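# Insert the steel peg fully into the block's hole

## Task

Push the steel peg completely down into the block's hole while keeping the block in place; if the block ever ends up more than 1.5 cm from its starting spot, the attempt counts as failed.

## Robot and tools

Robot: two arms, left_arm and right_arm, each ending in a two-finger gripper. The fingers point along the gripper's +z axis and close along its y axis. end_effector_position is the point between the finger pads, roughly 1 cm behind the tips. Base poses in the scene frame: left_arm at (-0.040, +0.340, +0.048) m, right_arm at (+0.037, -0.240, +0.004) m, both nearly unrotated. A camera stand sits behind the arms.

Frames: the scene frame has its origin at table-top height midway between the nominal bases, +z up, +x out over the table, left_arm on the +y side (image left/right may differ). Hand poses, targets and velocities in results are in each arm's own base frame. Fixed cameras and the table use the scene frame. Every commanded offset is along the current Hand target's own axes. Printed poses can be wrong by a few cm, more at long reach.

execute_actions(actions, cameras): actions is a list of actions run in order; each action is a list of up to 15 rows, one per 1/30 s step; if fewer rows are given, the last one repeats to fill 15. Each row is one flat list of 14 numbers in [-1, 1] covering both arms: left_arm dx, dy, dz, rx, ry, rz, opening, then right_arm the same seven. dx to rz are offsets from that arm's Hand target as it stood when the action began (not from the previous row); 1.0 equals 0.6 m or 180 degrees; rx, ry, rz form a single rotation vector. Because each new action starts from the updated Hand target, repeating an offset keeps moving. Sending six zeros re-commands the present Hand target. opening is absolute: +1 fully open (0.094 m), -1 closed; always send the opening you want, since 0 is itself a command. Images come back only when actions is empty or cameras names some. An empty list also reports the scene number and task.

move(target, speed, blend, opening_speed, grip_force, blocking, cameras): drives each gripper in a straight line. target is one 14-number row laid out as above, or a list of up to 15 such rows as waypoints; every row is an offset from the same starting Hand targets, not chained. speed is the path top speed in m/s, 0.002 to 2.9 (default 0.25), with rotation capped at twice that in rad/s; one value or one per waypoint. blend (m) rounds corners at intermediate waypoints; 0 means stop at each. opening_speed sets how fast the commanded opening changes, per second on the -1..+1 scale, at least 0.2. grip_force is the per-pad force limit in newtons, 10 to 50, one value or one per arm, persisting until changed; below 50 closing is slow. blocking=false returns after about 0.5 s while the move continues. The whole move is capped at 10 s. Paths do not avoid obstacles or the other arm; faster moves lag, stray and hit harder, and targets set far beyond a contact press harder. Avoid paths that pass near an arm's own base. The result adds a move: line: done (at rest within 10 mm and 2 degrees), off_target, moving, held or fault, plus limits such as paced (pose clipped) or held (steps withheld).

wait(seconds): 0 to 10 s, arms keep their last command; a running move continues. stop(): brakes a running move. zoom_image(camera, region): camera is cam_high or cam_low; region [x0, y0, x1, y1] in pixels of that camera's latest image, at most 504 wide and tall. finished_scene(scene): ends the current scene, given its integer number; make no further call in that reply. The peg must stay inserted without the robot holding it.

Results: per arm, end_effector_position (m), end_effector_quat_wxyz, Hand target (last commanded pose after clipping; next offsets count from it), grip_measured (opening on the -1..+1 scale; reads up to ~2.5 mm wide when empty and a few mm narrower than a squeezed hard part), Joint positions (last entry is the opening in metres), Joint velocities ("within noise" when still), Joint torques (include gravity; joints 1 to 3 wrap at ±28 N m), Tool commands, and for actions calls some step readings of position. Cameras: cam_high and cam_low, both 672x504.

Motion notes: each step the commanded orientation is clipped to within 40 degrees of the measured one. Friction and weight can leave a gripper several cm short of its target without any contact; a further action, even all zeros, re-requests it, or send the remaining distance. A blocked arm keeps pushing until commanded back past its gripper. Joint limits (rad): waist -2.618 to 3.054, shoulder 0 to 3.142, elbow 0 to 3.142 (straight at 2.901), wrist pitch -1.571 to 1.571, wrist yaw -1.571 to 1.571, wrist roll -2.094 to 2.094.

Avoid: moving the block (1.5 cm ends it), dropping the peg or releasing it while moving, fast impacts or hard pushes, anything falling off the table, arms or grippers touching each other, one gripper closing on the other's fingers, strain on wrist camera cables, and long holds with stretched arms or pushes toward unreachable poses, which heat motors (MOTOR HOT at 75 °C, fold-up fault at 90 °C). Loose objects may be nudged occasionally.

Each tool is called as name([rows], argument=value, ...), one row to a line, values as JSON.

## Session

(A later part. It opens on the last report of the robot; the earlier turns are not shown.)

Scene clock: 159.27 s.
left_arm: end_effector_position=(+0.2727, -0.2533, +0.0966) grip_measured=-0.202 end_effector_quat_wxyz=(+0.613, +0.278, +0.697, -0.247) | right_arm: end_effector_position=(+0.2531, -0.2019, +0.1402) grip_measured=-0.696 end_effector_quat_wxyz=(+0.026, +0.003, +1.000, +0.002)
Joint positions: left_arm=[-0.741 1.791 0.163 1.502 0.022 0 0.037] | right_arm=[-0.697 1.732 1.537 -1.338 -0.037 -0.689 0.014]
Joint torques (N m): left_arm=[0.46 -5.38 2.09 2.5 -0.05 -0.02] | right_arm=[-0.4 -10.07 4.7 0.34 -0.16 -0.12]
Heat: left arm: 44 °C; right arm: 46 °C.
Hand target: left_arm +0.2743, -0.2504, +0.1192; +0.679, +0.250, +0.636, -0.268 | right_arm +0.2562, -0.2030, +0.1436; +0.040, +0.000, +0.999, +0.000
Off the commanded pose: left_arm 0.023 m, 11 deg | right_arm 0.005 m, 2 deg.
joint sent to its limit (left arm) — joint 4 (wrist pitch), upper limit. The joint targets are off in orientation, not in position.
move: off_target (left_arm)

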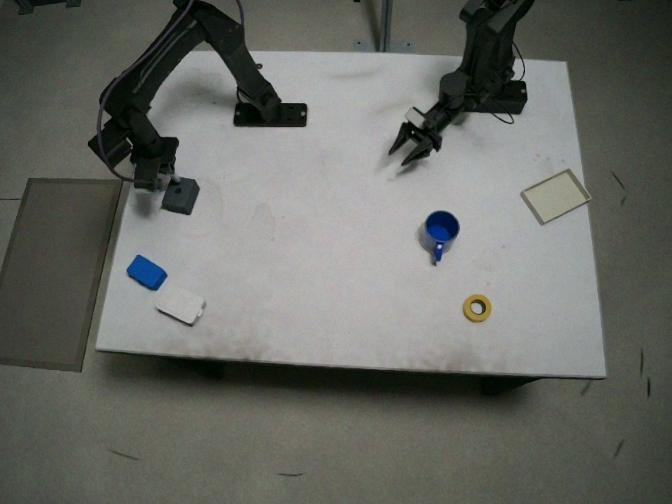

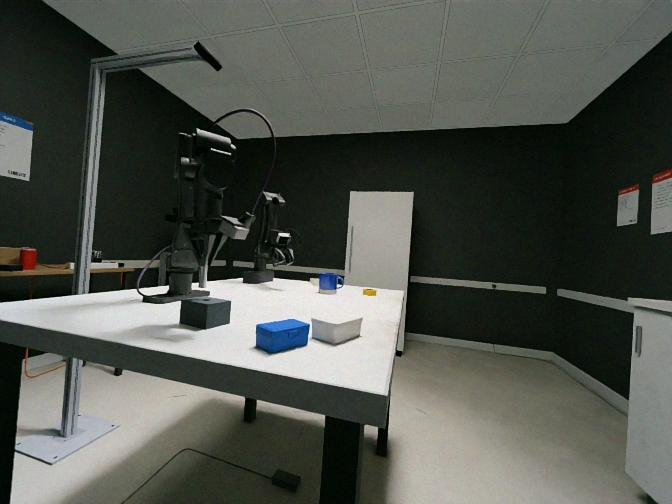

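move(target=[0,0,0,0,0,0,-0.2,-0.0217,-0.009,0.008,0,0,0,-1], speed=0.15, cameras=["all"])

zoom_image(camera="cam_high", region=[140, 150, 220, 220])

zoom_image(camera="cam_low", region=[160, 240, 260, 340])

Scene clock: 168.87 s.
left_arm: end_effector_position=(+0.2727, -0.2533, +0.0966) grip_measured=-0.202 end_effector_quat_wxyz=(+0.613, +0.278, +0.697, -0.247) | right_arm: end_effector_position=(+0.2585, -0.2062, +0.1361) grip_measured=-0.696 end_effector_quat_wxyz=(+0.025, +0.003, +1.000, +0.003)
Joint positions: left_arm=[-0.741 1.791 0.163 1.502 0.022 0 0.037] | right_arm=[-0.697 1.761 1.554 -1.329 -0.037 -0.69 0.014]
Joint torques (N m): left_arm=[0.47 -5.38 2.06 2.5 -0.05 -0.02] | right_arm=[0.69 -8.28 6.79 0.32 -0.14 0.01]
Heat: left arm: 44 °C; right arm: 45 °C.
Hand target: left_arm +0.2743, -0.2504, +0.1192; +0.679, +0.250, +0.636, -0.268 | right_arm +0.2696, -0.2085, +0.1399; +0.040, +0.000, +0.999, +0.000
Off the commanded pose: left_arm 0.023 m, 11 deg | right_arm 0.012 m, 2 deg.
joint sent to its limit (left arm) — joint 4 (wrist pitch), upper limit. The joint targets are off in orientation, not in position.
move: off_target (left_arm, right_arm)

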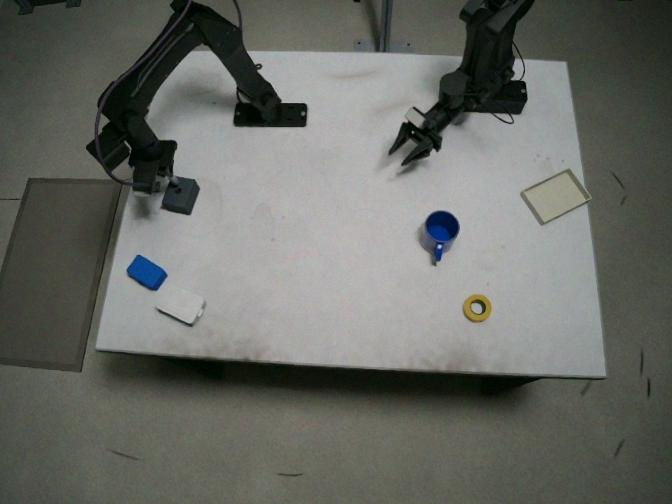

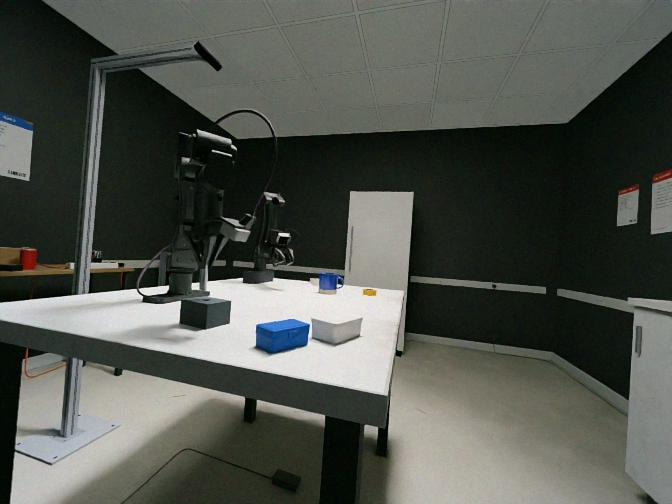

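Scaled by 6.300 from the camera's 672x504 image, which has a finer 960x720 frame.

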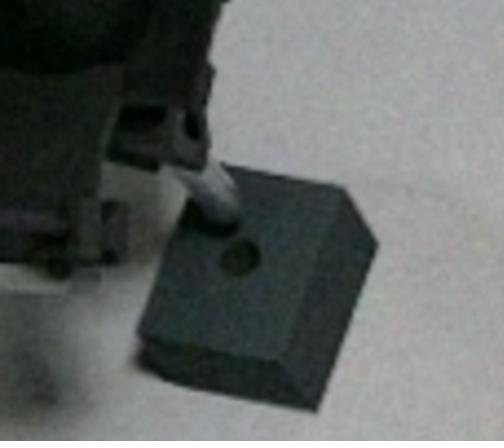

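Scaled by 5.040 from the camera's 672x504 image, which has a finer 960x720 frame.

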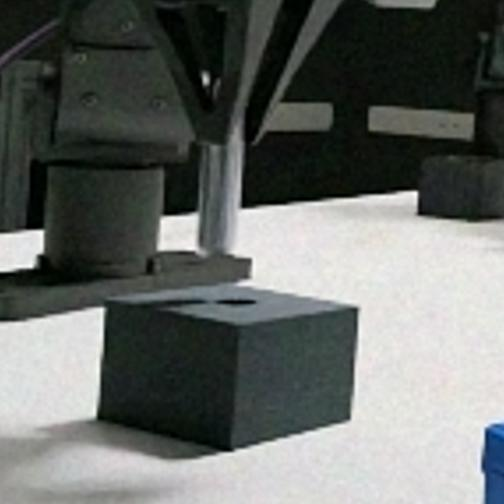

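move(target=[0,0,0,0,0,0,-0.2,-0.014,0,0.006,0,0,0,-1], speed=0.15, cameras=["all"])

zoom_image(camera="cam_high", region=[140, 150, 220, 220])

zoom_image(camera="cam_low", region=[160, 240, 260, 340])

Scene clock: 173.13 s.
left_arm: end_effector_position=(+0.2727, -0.2533, +0.0966) grip_measured=-0.202 end_effector_quat_wxyz=(+0.613, +0.278, +0.697, -0.247) | right_arm: end_effector_position=(+0.2673, -0.2055, +0.1337) grip_measured=-0.696 end_effector_quat_wxyz=(+0.026, -0.001, +1.000, +0.003)
Joint positions: left_arm=[-0.741 1.791 0.163 1.502 0.022 0 0.037] | right_arm=[-0.678 1.785 1.574 -1.323 -0.037 -0.679 0.014]
Joint torques (N m): left_arm=[0.43 -5.39 2.06 2.51 -0.04 -0.03] | right_arm=[0.55 -8.4 6.84 0.32 -0.13 0.06]
Heat: left arm: 45 °C; right arm: 45 °C.
Hand target: left_arm +0.2743, -0.2504, +0.1192; +0.679, +0.250, +0.636, -0.268 | right_arm +0.2782, -0.2083, +0.1370; +0.040, +0.000, +0.999, +0.000
Off the commanded pose: left_arm 0.023 m, 11 deg | right_arm 0.012 m, 2 deg.
joint sent to its limit (left arm) — joint 4 (wrist pitch), upper limit. The joint targets are off in orientation, not in position.
move: off_target (left_arm, right_arm)

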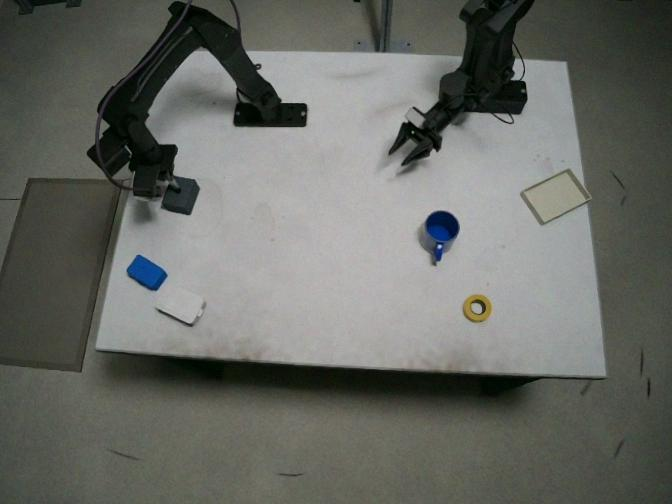

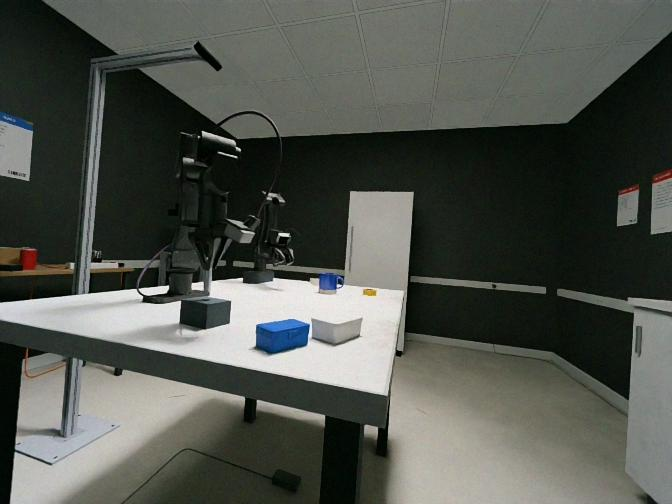

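Scaled by 6.300 from the camera's 672x504 image, which has a finer 960x720 frame.

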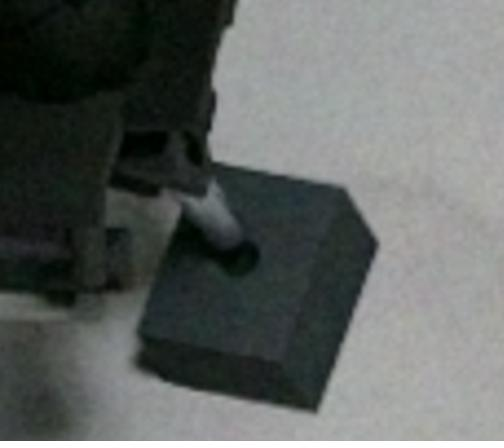

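Scaled by 5.040 from the camera's 672x504 image, which has a finer 960x720 frame.

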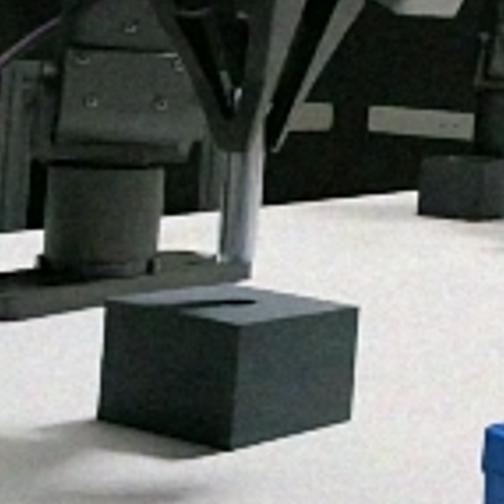

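move(target=[0,0,0,0,0,0,-0.2,0.001,0,0.013,0,-0.009,0,-1], speed=0.1, cameras=["all"])

zoom_image(camera="cam_high", region=[150, 160, 210, 210])

zoom_image(camera="cam_low", region=[170, 260, 240, 330])

Scene clock: 178.00 s.
left_arm: end_effector_position=(+0.2727, -0.2533, +0.0966) grip_measured=-0.202 end_effector_quat_wxyz=(+0.613, +0.278, +0.697, -0.247) | right_arm: end_effector_position=(+0.2748, -0.2080, +0.1273) grip_measured=-0.696 end_effector_quat_wxyz=(+0.042, -0.001, +0.999, +0.000)
Joint positions: left_arm=[-0.741 1.791 0.163 1.502 0.022 0 0.037] | right_arm=[-0.678 1.785 1.546 -1.267 -0.053 -0.678 0.014]
Joint torques (N m): left_arm=[0.46 -5.38 2.07 2.5 -0.04 -0.03] | right_arm=[-0.23 -10.36 4.55 0.41 -0.15 -0.02]
Heat: left arm: 45 °C; right arm: 46 °C.
Hand target: left_arm +0.2743, -0.2504, +0.1192; +0.679, +0.250, +0.636, -0.268 | right_arm +0.2783, -0.2084, +0.1292; +0.054, +0.000, +0.999, +0.000
Off the commanded pose: left_arm 0.023 m, 11 deg | right_arm 0.004 m, 1 deg.
joint sent to its limit (left arm) — joint 4 (wrist pitch), upper limit. The joint targets are off in orientation, not in position.
move: off_target (left_arm)

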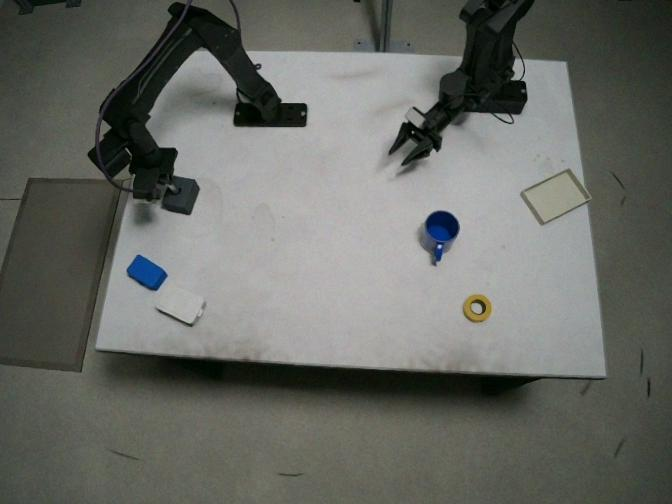

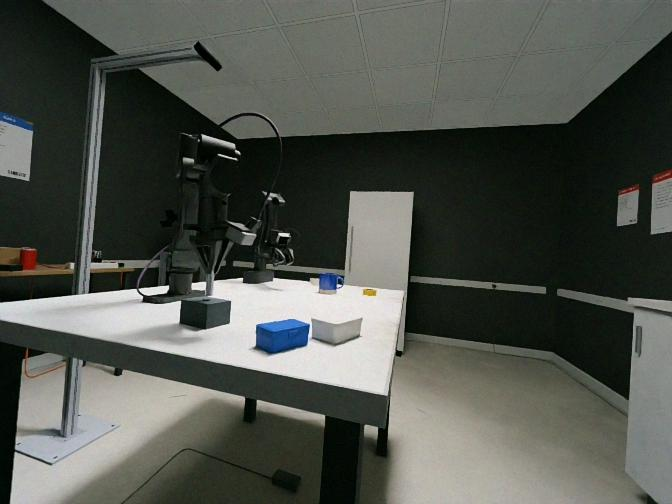

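Scaled by 8.400 from the camera's 672x504 image, which has a finer 960x720 frame.

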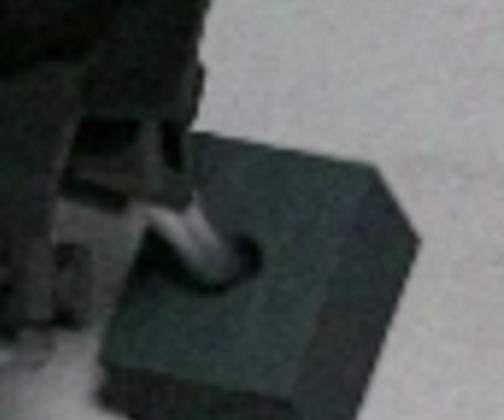

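Scaled by 7.200 from the camera's 672x504 image, which has a finer 960x720 frame.

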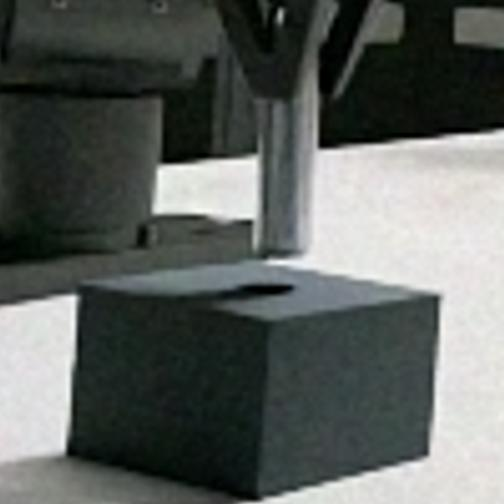

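move(target=[0,0,0,0,0,0,-0.2,0.0078,0.0015,0.001,0,0,0,-1], speed=0.05, cameras=["all"])

zoom_image(camera="cam_high", region=[150, 160, 210, 210])

zoom_image(camera="cam_low", region=[170, 260, 240, 330])

Scene clock: 182.70 s.
left_arm: end_effector_position=(+0.2727, -0.2533, +0.0966) grip_measured=-0.202 end_effector_quat_wxyz=(+0.613, +0.278, +0.697, -0.247) | right_arm: end_effector_position=(+0.2717, -0.2054, +0.1211) grip_measured=-0.696 end_effector_quat_wxyz=(+0.036, -0.001, +0.999, +0.005)
Joint positions: left_arm=[-0.741 1.791 0.163 1.502 0.022 0 0.037] | right_arm=[-0.678 1.785 1.523 -1.259 -0.053 -0.678 0.014]
Joint torques (N m): left_arm=[0.46 -5.39 2.03 2.5 -0.05 -0.03] | right_arm=[-0.76 -11.85 4.51 0.36 -0.17 -0.08]
Heat: left arm: 45 °C; right arm: 46 °C.
Hand target: left_arm +0.2743, -0.2504, +0.1192; +0.679, +0.250, +0.636, -0.268 | right_arm +0.2737, -0.2075, +0.1280; +0.054, +0.000, +0.999, +0.000
Off the commanded pose: left_arm 0.023 m, 11 deg | right_arm 0.008 m, 2 deg.
joint sent to its limit (left arm) — joint 4 (wrist pitch), upper limit. The joint targets are off in orientation, not in position.
move: off_target (left_arm)

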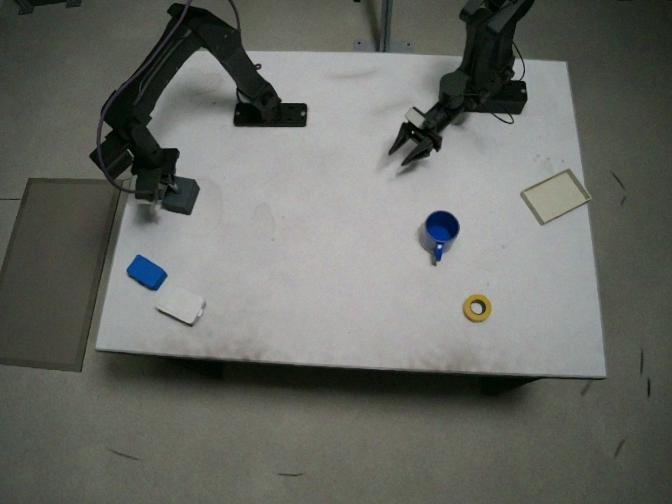

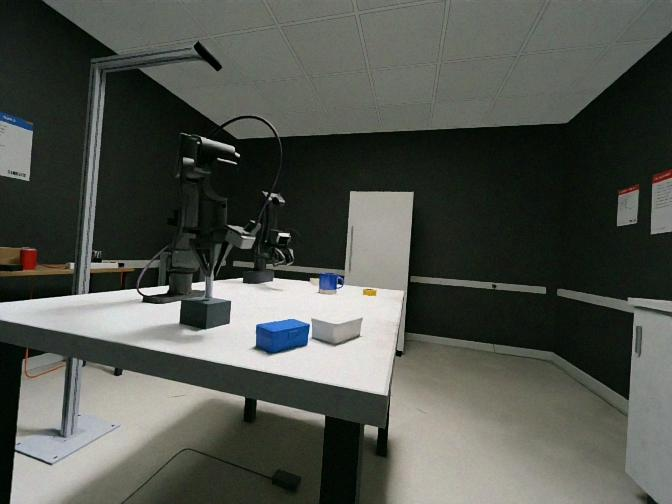

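Scaled by 8.400 from the camera's 672x504 image, which has a finer 960x720 frame.

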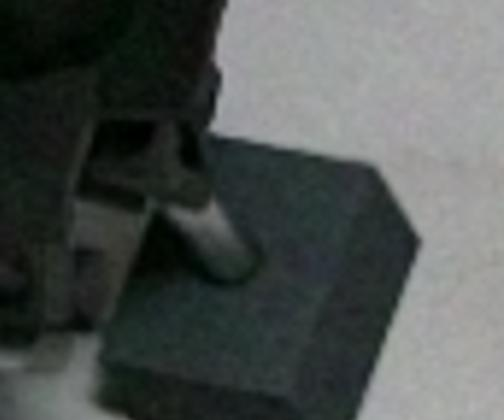

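Scaled by 7.200 from the camera's 672x504 image, which has a finer 960x720 frame.

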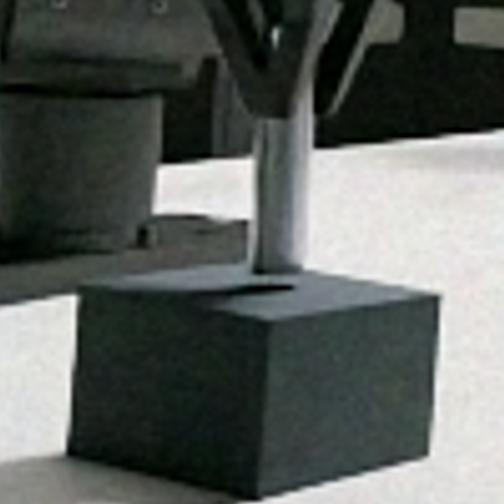

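move(target=[0,0,0,0,0,0,-0.2,0.0055,0.001,-0.006,0,0,0,-1], speed=0.05, cameras=["all"])

zoom_image(camera="cam_high", region=[150, 160, 210, 210])

zoom_image(camera="cam_low", region=[170, 260, 240, 330])

Scene clock: 187.00 s.
left_arm: end_effector_position=(+0.2727, -0.2533, +0.0966) grip_measured=-0.202 end_effector_quat_wxyz=(+0.613, +0.278, +0.697, -0.247) | right_arm: end_effector_position=(+0.2704, -0.2071, +0.1211) grip_measured=-0.696 end_effector_quat_wxyz=(+0.036, +0.002, +0.999, +0.005)
Joint positions: left_arm=[-0.741 1.791 0.163 1.502 0.022 0 0.037] | right_arm=[-0.685 1.785 1.523 -1.259 -0.054 -0.68 0.014]
Joint torques (N m): left_arm=[0.44 -5.37 2.09 2.5 -0.05 -0.02] | right_arm=[-0.68 -13.14 4.31 0.26 -0.17 -0.11]
Heat: left arm: 45 °C; right arm: 46 °C.
Hand target: left_arm +0.2743, -0.2504, +0.1192; +0.679, +0.250, +0.636, -0.268 | right_arm +0.2699, -0.2069, +0.1313; +0.054, +0.000, +0.999, +0.000
Off the commanded pose: left_arm 0.023 m, 11 deg | right_arm 0.010 m, 2 deg.
joint sent to its limit (left arm) — joint 4 (wrist pitch), upper limit. The joint targets are off in orientation, not in position.
move: off_target (left_arm)

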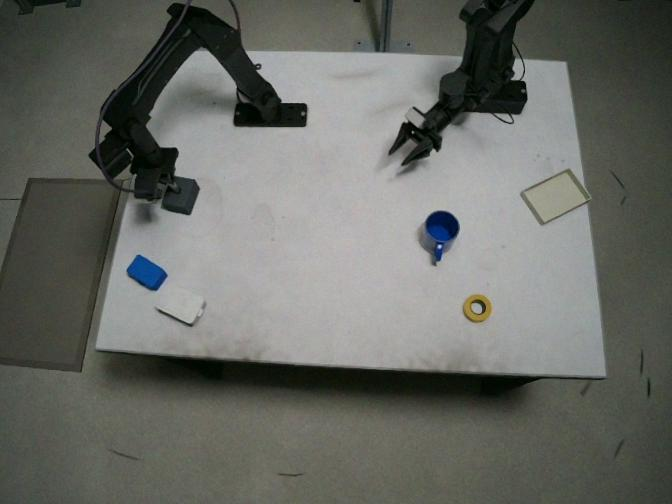

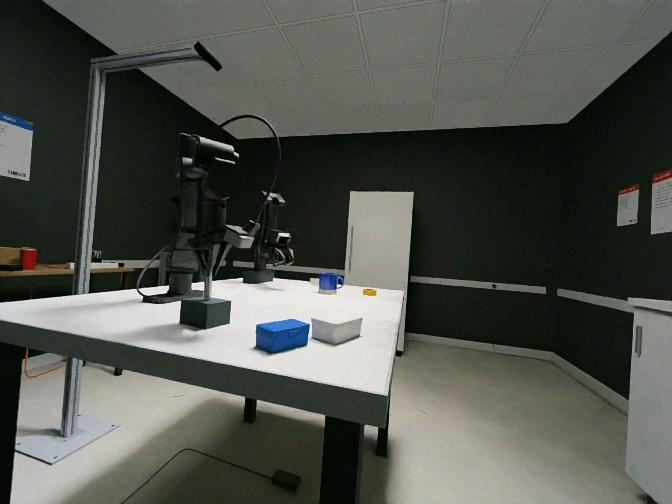

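Scaled by 8.400 from the camera's 672x504 image, which has a finer 960x720 frame.

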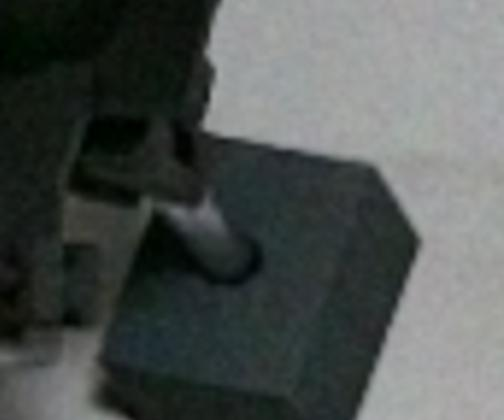

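Scaled by 7.200 from the camera's 672x504 image, which has a finer 960x720 frame.

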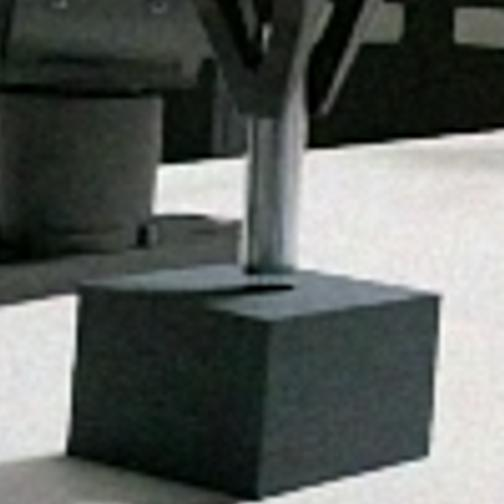

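move([
  [0,0,0,0,0,0,-0.2,0.004,0.003,0,0,0,0,-1],
  [0,0,0,0,0,0,-0.2,0.0055,0.003,0.022,0,0,0,-1],
], speed=0.05, cameras=["all"])

zoom_image(camera="cam_high", region=[150, 160, 210, 210])

zoom_image(camera="cam_low", region=[170, 260, 240, 330])

Scene clock: 192.50 s.
left_arm: end_effector_position=(+0.2727, -0.2533, +0.0966) grip_measured=-0.202 end_effector_quat_wxyz=(+0.613, +0.278, +0.697, -0.247) | right_arm: end_effector_position=(+0.2664, -0.2036, +0.1156) grip_measured=-0.696 end_effector_quat_wxyz=(+0.037, +0.001, +0.999, +0.005)
Joint positions: left_arm=[-0.741 1.791 0.163 1.502 0.022 0 0.037] | right_arm=[-0.685 1.762 1.474 -1.23 -0.055 -0.681 0.014]
Joint torques (N m): left_arm=[0.46 -5.39 2.09 2.5 -0.04 -0.02] | right_arm=[-0.66 -11.44 3.4 0.54 -0.16 -0.11]
Heat: left arm: 46 °C; right arm: 46 °C.
Hand target: left_arm +0.2743, -0.2504, +0.1192; +0.679, +0.250, +0.636, -0.268 | right_arm +0.2681, -0.2051, +0.1177; +0.054, +0.000, +0.999, +0.000
Off the commanded pose: left_arm 0.023 m, 11 deg | right_arm 0.003 m, 2 deg.
joint sent to its limit (left arm) — joint 4 (wrist pitch), upper limit. The joint targets are off in orientation, not in position.
move: off_target (left_arm)

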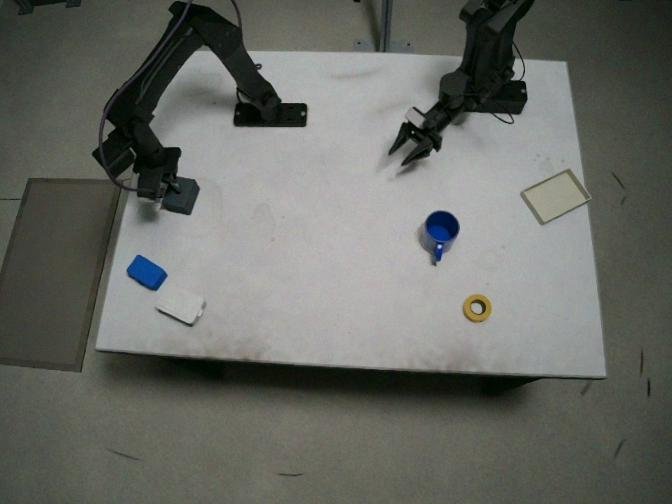

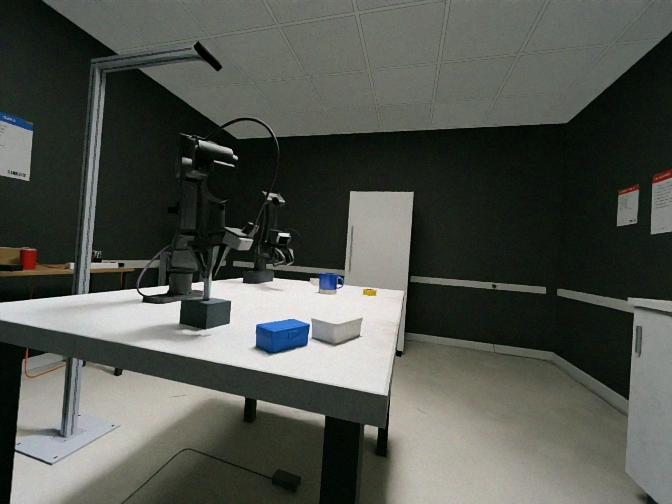

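Scaled by 8.400 from the camera's 672x504 image, which has a finer 960x720 frame.

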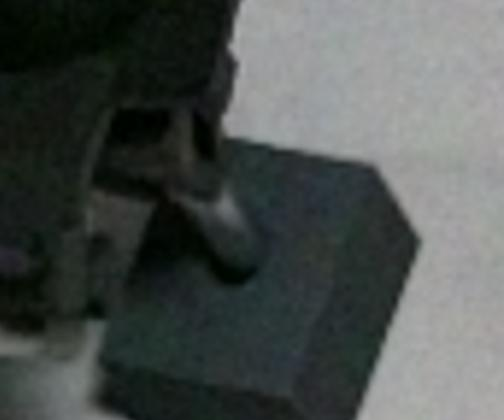

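Scaled by 7.200 from the camera's 672x504 image, which has a finer 960x720 frame.

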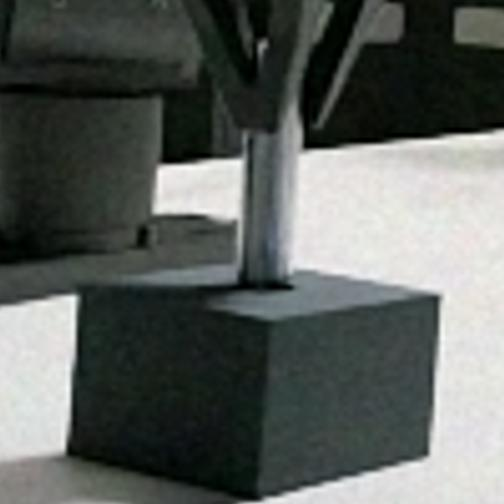

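move([
  [0,0,0,0,0,0,-0.2,-0.004,-0.0015,0,0,0,0,-1],
  [0,0,0,0,0,0,-0.2,-0.003,-0.0015,0.014,0,0,0,-1],
], speed=0.05, cameras=["all"])

zoom_image(camera="cam_high", region=[150, 160, 210, 210])

zoom_image(camera="cam_low", region=[170, 260, 240, 330])

Scene clock: 196.77 s.
left_arm: end_effector_position=(+0.2727, -0.2533, +0.0966) grip_measured=-0.202 end_effector_quat_wxyz=(+0.613, +0.278, +0.697, -0.247) | right_arm: end_effector_position=(+0.2664, -0.2034, +0.1152) grip_measured=-0.696 end_effector_quat_wxyz=(+0.041, +0.001, +0.999, +0.003)
Joint positions: left_arm=[-0.741 1.791 0.163 1.502 0.022 0 0.037] | right_arm=[-0.685 1.755 1.463 -1.219 -0.055 -0.681 0.014]
Joint torques (N m): left_arm=[0.44 -5.39 2.07 2.5 -0.05 -0.02] | right_arm=[-0.4 -9.58 2.89 0.77 -0.15 -0.07]
Heat: left arm: 46 °C; right arm: 45 °C.
Hand target: left_arm +0.2743, -0.2504, +0.1192; +0.679, +0.250, +0.636, -0.268 | right_arm +0.2708, -0.2059, +0.1095; +0.054, +0.000, +0.999, +0.000
Off the commanded pose: left_arm 0.023 m, 11 deg | right_arm 0.008 m, 2 deg.
joint sent to its limit (left arm) — joint 4 (wrist pitch), upper limit. The joint targets are off in orientation, not in position.
move: off_target (left_arm)

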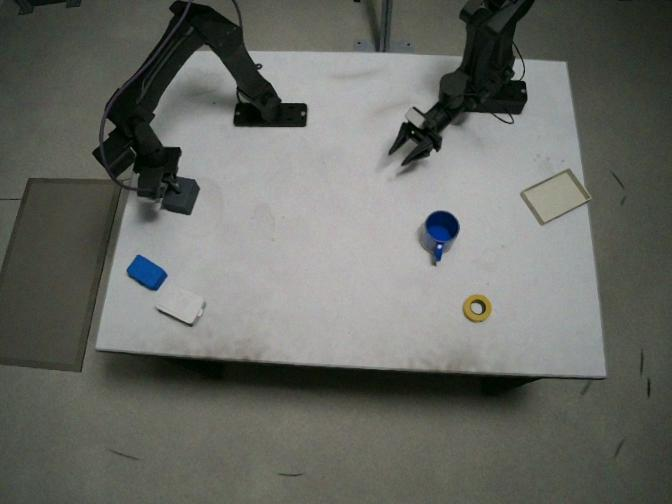

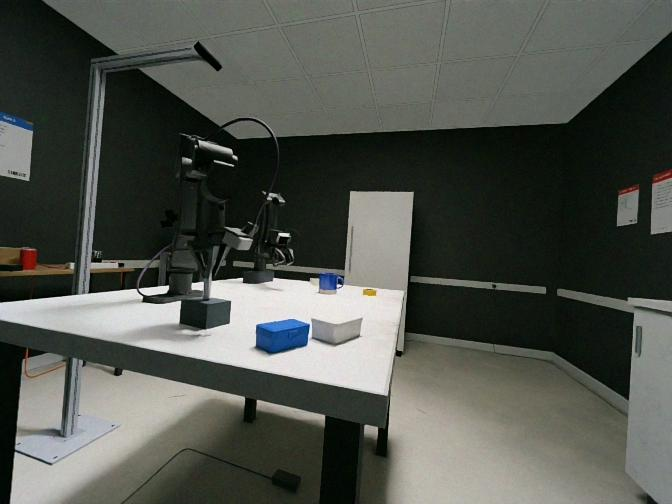

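Scaled by 8.400 from the camera's 672x504 image, which has a finer 960x720 frame.

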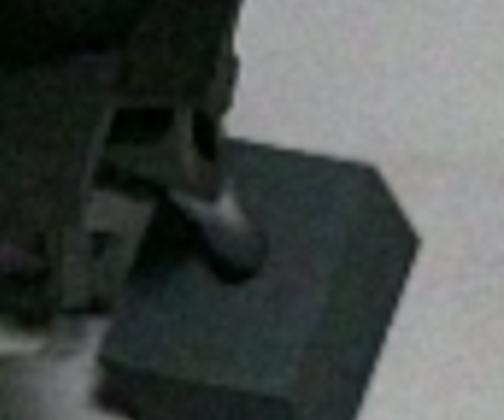

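Scaled by 7.200 from the camera's 672x504 image, which has a finer 960x720 frame.

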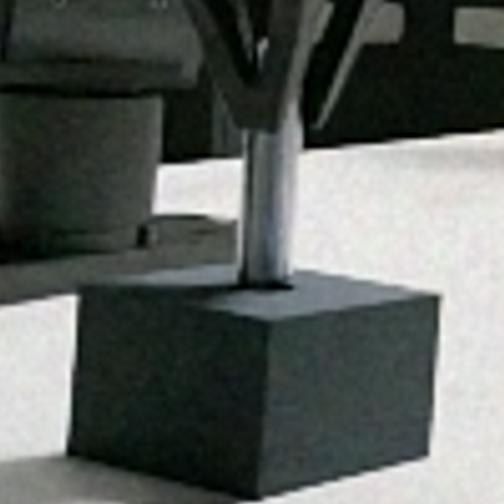

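move([
  [0,0,0,0,0,0,-0.2,-0.006,-0.005,0,0,0,0,-1],
  [0,0,0,0,0,0,-0.2,-0.010,-0.009,0.002,0,0,0,-1],
], speed=0.04, cameras=["all"])

zoom_image(camera="cam_high", region=[150, 160, 210, 210])

zoom_image(camera="cam_low", region=[170, 260, 240, 330])

Scene clock: 200.60 s.
left_arm: end_effector_position=(+0.2727, -0.2533, +0.0966) grip_measured=-0.202 end_effector_quat_wxyz=(+0.613, +0.278, +0.697, -0.247) | right_arm: end_effector_position=(+0.2667, -0.2036, +0.1155) grip_measured=-0.696 end_effector_quat_wxyz=(+0.041, +0.001, +0.999, +0.002)
Joint positions: left_arm=[-0.741 1.791 0.163 1.502 0.022 0 0.037] | right_arm=[-0.685 1.755 1.464 -1.219 -0.055 -0.681 0.014]
Joint torques (N m): left_arm=[0.47 -5.37 2.09 2.51 -0.05 -0.01] | right_arm=[-0.47 -6.93 5.07 0.74 -0.15 -0.09]
Heat: left arm: 46 °C; right arm: 45 °C.
Hand target: left_arm +0.2743, -0.2504, +0.1192; +0.679, +0.250, +0.636, -0.268 | right_arm +0.2769, -0.2114, +0.1090; +0.054, +0.000, +0.999, +0.000
Off the commanded pose: left_arm 0.023 m, 11 deg | right_arm 0.014 m, 1 deg.
joint sent to its limit (left arm) — joint 4 (wrist pitch), upper limit. The joint targets are off in orientation, not in position.
move: off_target (left_arm, right_arm)

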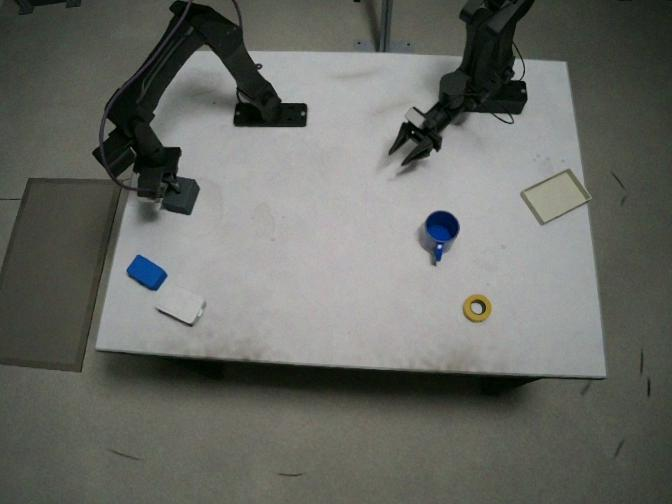

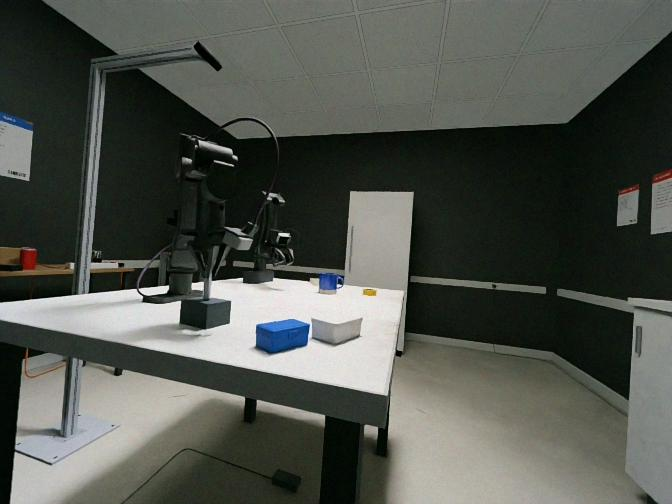

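Scaled by 8.400 from the camera's 672x504 image, which has a finer 960x720 frame.

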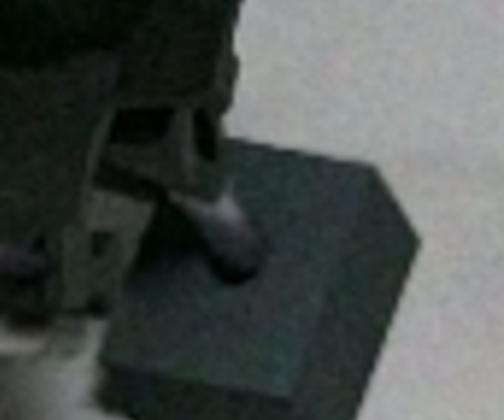

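Scaled by 7.200 from the camera's 672x504 image, which has a finer 960x720 frame.

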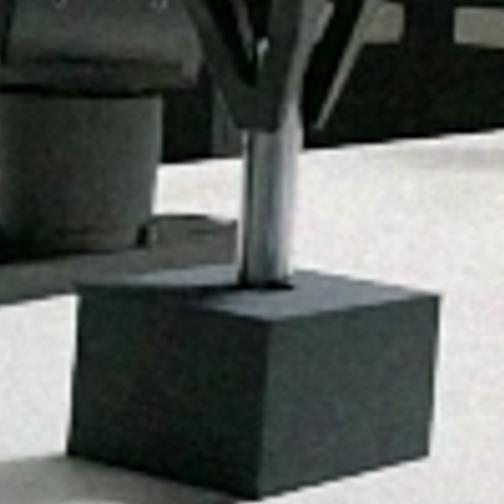

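move([
  [0,0,0,0,0,0,-0.2,0.013,0.012,0.012,0,0,0,-1],
  [0,0,0,0,0,0,-0.2,0.013,0.012,0.035,0,0,0,-1],
], speed=0.06, cameras=["all"])

zoom_image(camera="cam_high", region=[150, 160, 210, 210])

zoom_image(camera="cam_low", region=[170, 260, 240, 330])

Scene clock: 205.80 s.
left_arm: end_effector_position=(+0.2727, -0.2533, +0.0966) grip_measured=-0.202 end_effector_quat_wxyz=(+0.613, +0.278, +0.697, -0.247) | right_arm: end_effector_position=(+0.2668, -0.2022, +0.1143) grip_measured=-0.695 end_effector_quat_wxyz=(+0.062, +0.000, +0.998, -0.010)
Joint positions: left_arm=[-0.741 1.791 0.163 1.502 0.022 0 0.037] | right_arm=[-0.685 1.707 1.399 -1.154 -0.062 -0.681 0.014]
Joint torques (N m): left_arm=[0.46 -5.39 2.07 2.51 -0.04 -0.03] | right_arm=[0.03 -4.74 1.5 1.12 -0.08 -0.02]
Heat: left arm: 46 °C; right arm: 45 °C.
Hand target: left_arm +0.2743, -0.2504, +0.1192; +0.679, +0.250, +0.636, -0.268 | right_arm +0.2714, -0.2042, +0.0873; +0.054, +0.000, +0.999, +0.000
Off the commanded pose: left_arm 0.023 m, 11 deg | right_arm 0.027 m, 2 deg.
joint sent to its limit (left arm) — joint 4 (wrist pitch), upper limit. The joint targets are off in orientation, not in position.
move: off_target (left_arm, right_arm)

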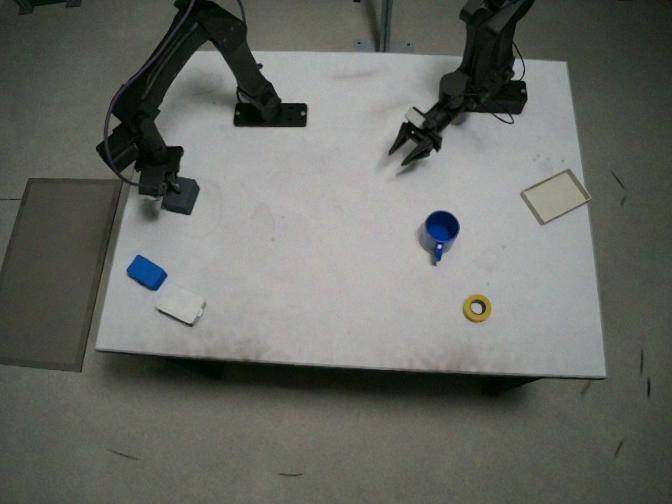

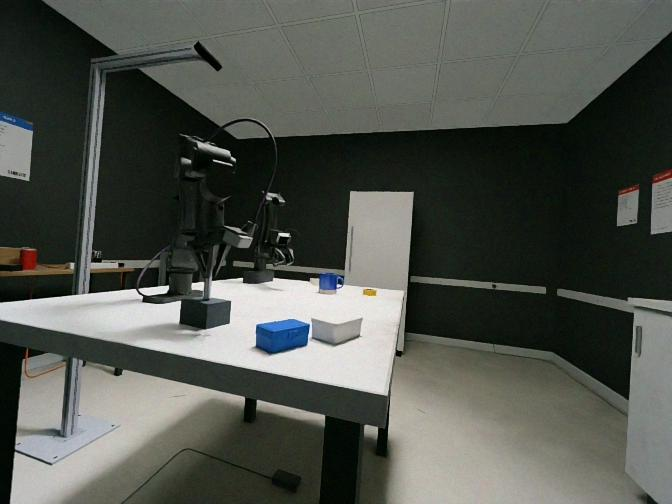

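Scaled by 8.400 from the camera's 672x504 image, which has a finer 960x720 frame.

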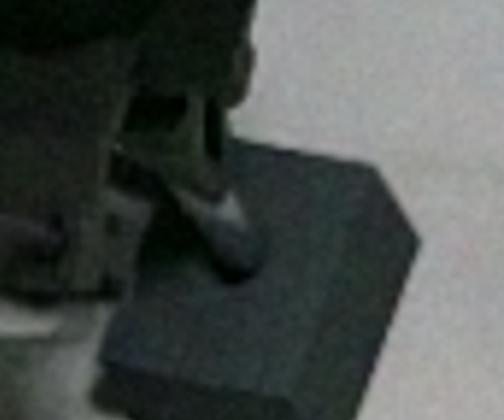

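Scaled by 7.200 from the camera's 672x504 image, which has a finer 960x720 frame.

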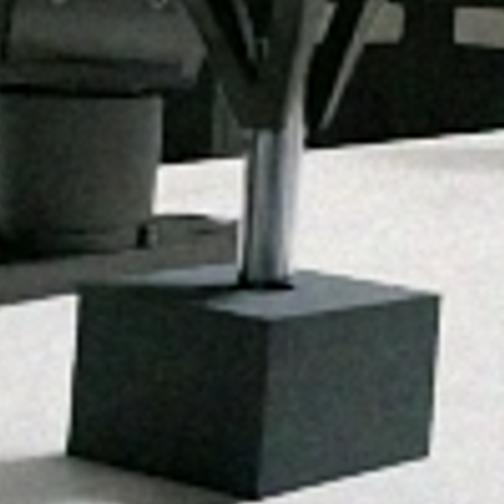

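move(target=[0,0,0,0,0,0,-0.2,-0.006,-0.005,-0.068,0,0.003,0,-1], speed=0.1, cameras=["all"])

zoom_image(camera="cam_high", region=[150, 160, 210, 210])

zoom_image(camera="cam_low", region=[170, 260, 240, 330])

Scene clock: 210.50 s.
left_arm: end_effector_position=(+0.2727, -0.2533, +0.0966) grip_measured=-0.202 end_effector_quat_wxyz=(+0.613, +0.278, +0.697, -0.247) | right_arm: end_effector_position=(+0.2671, -0.2029, +0.1252) grip_measured=-0.695 end_effector_quat_wxyz=(+0.046, +0.001, +0.999, +0.002)
Joint positions: left_arm=[-0.741 1.791 0.163 1.502 0.022 0 0.037] | right_arm=[-0.685 1.746 1.491 -1.247 -0.06 -0.681 0.014]
Joint torques (N m): left_arm=[0.43 -5.38 2.07 2.5 -0.04 -0.03] | right_arm=[-0.39 -8.16 6.68 0.2 -0.04 -0.09]
Heat: left arm: 47 °C; right arm: 45 °C.
Hand target: left_arm +0.2743, -0.2504, +0.1192; +0.679, +0.250, +0.636, -0.268 | right_arm +0.2706, -0.2072, +0.1283; +0.049, +0.000, +0.999, +0.000
Off the commanded pose: left_arm 0.023 m, 11 deg | right_arm 0.006 m, 0 deg.
joint sent to its limit (left arm) — joint 4 (wrist pitch), upper limit. The joint targets are off in orientation, not in position.
move: off_target (left_arm)

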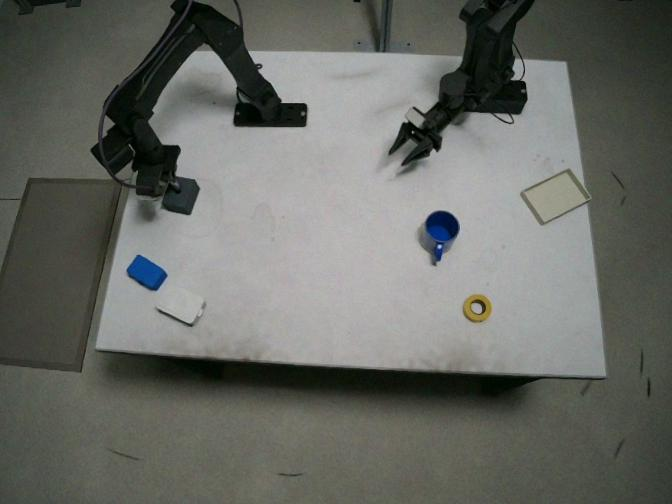

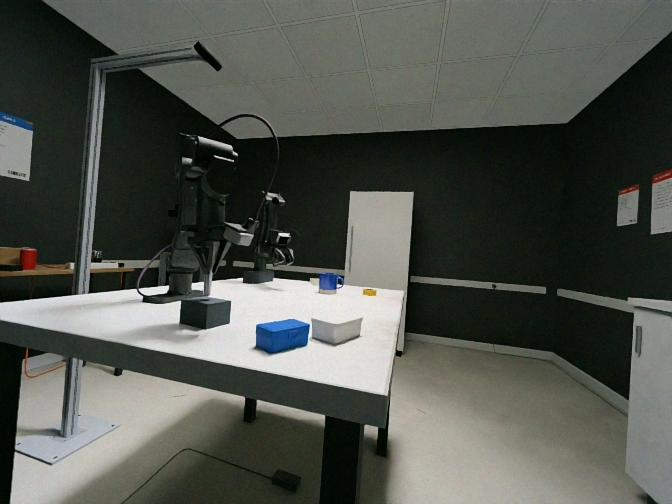

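Scaled by 8.400 from the camera's 672x504 image, which has a finer 960x720 frame.

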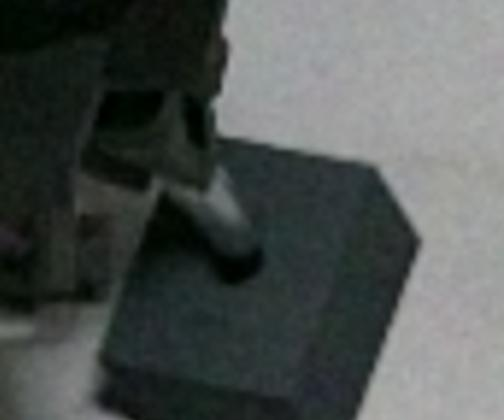

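Scaled by 7.200 from the camera's 672x504 image, which has a finer 960x720 frame.

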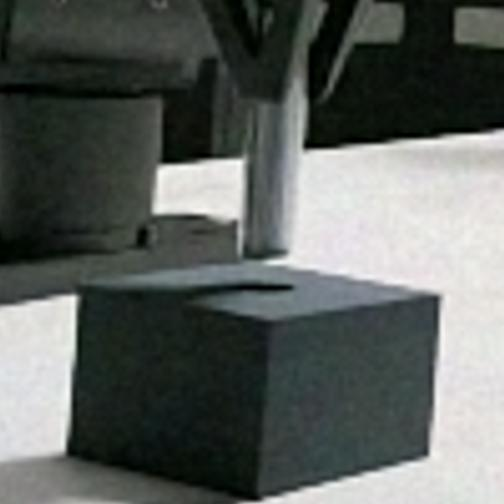

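move(target=[0,0,0,0,0,0,-0.2,-0.003,-0.005,0.003,0,0,0,-1], speed=0.1)

Scene clock: 213.40 s.
left_arm: end_effector_position=(+0.2727, -0.2533, +0.0966) grip_measured=-0.202 end_effector_quat_wxyz=(+0.613, +0.278, +0.697, -0.247) | right_arm: end_effector_position=(+0.2682, -0.2038, +0.1232) grip_measured=-0.695 end_effector_quat_wxyz=(+0.043, +0.001, +0.999, +0.004)
Joint positions: left_arm=[-0.741 1.791 0.163 1.502 0.022 0 0.037] | right_arm=[-0.685 1.757 1.497 -1.248 -0.06 -0.681 0.014]
Joint torques (N m): left_arm=[0.44 -5.39 2.07 2.5 -0.04 -0.02] | right_arm=[-0.66 -8.17 6.87 0.22 -0.04 -0.11]
Heat: left arm: 47 °C; right arm: 45 °C.
Hand target: left_arm +0.2743, -0.2504, +0.1192; +0.679, +0.250, +0.636, -0.268 | right_arm +0.2726, -0.2102, +0.1268; +0.049, +0.000, +0.999, +0.000
Off the commanded pose: left_arm 0.023 m, 11 deg | right_arm 0.009 m, 1 deg.
joint sent to its limit (left arm) — joint 4 (wrist pitch), upper limit. The joint targets are off in orientation, not in position.
move: off_target (left_arm)


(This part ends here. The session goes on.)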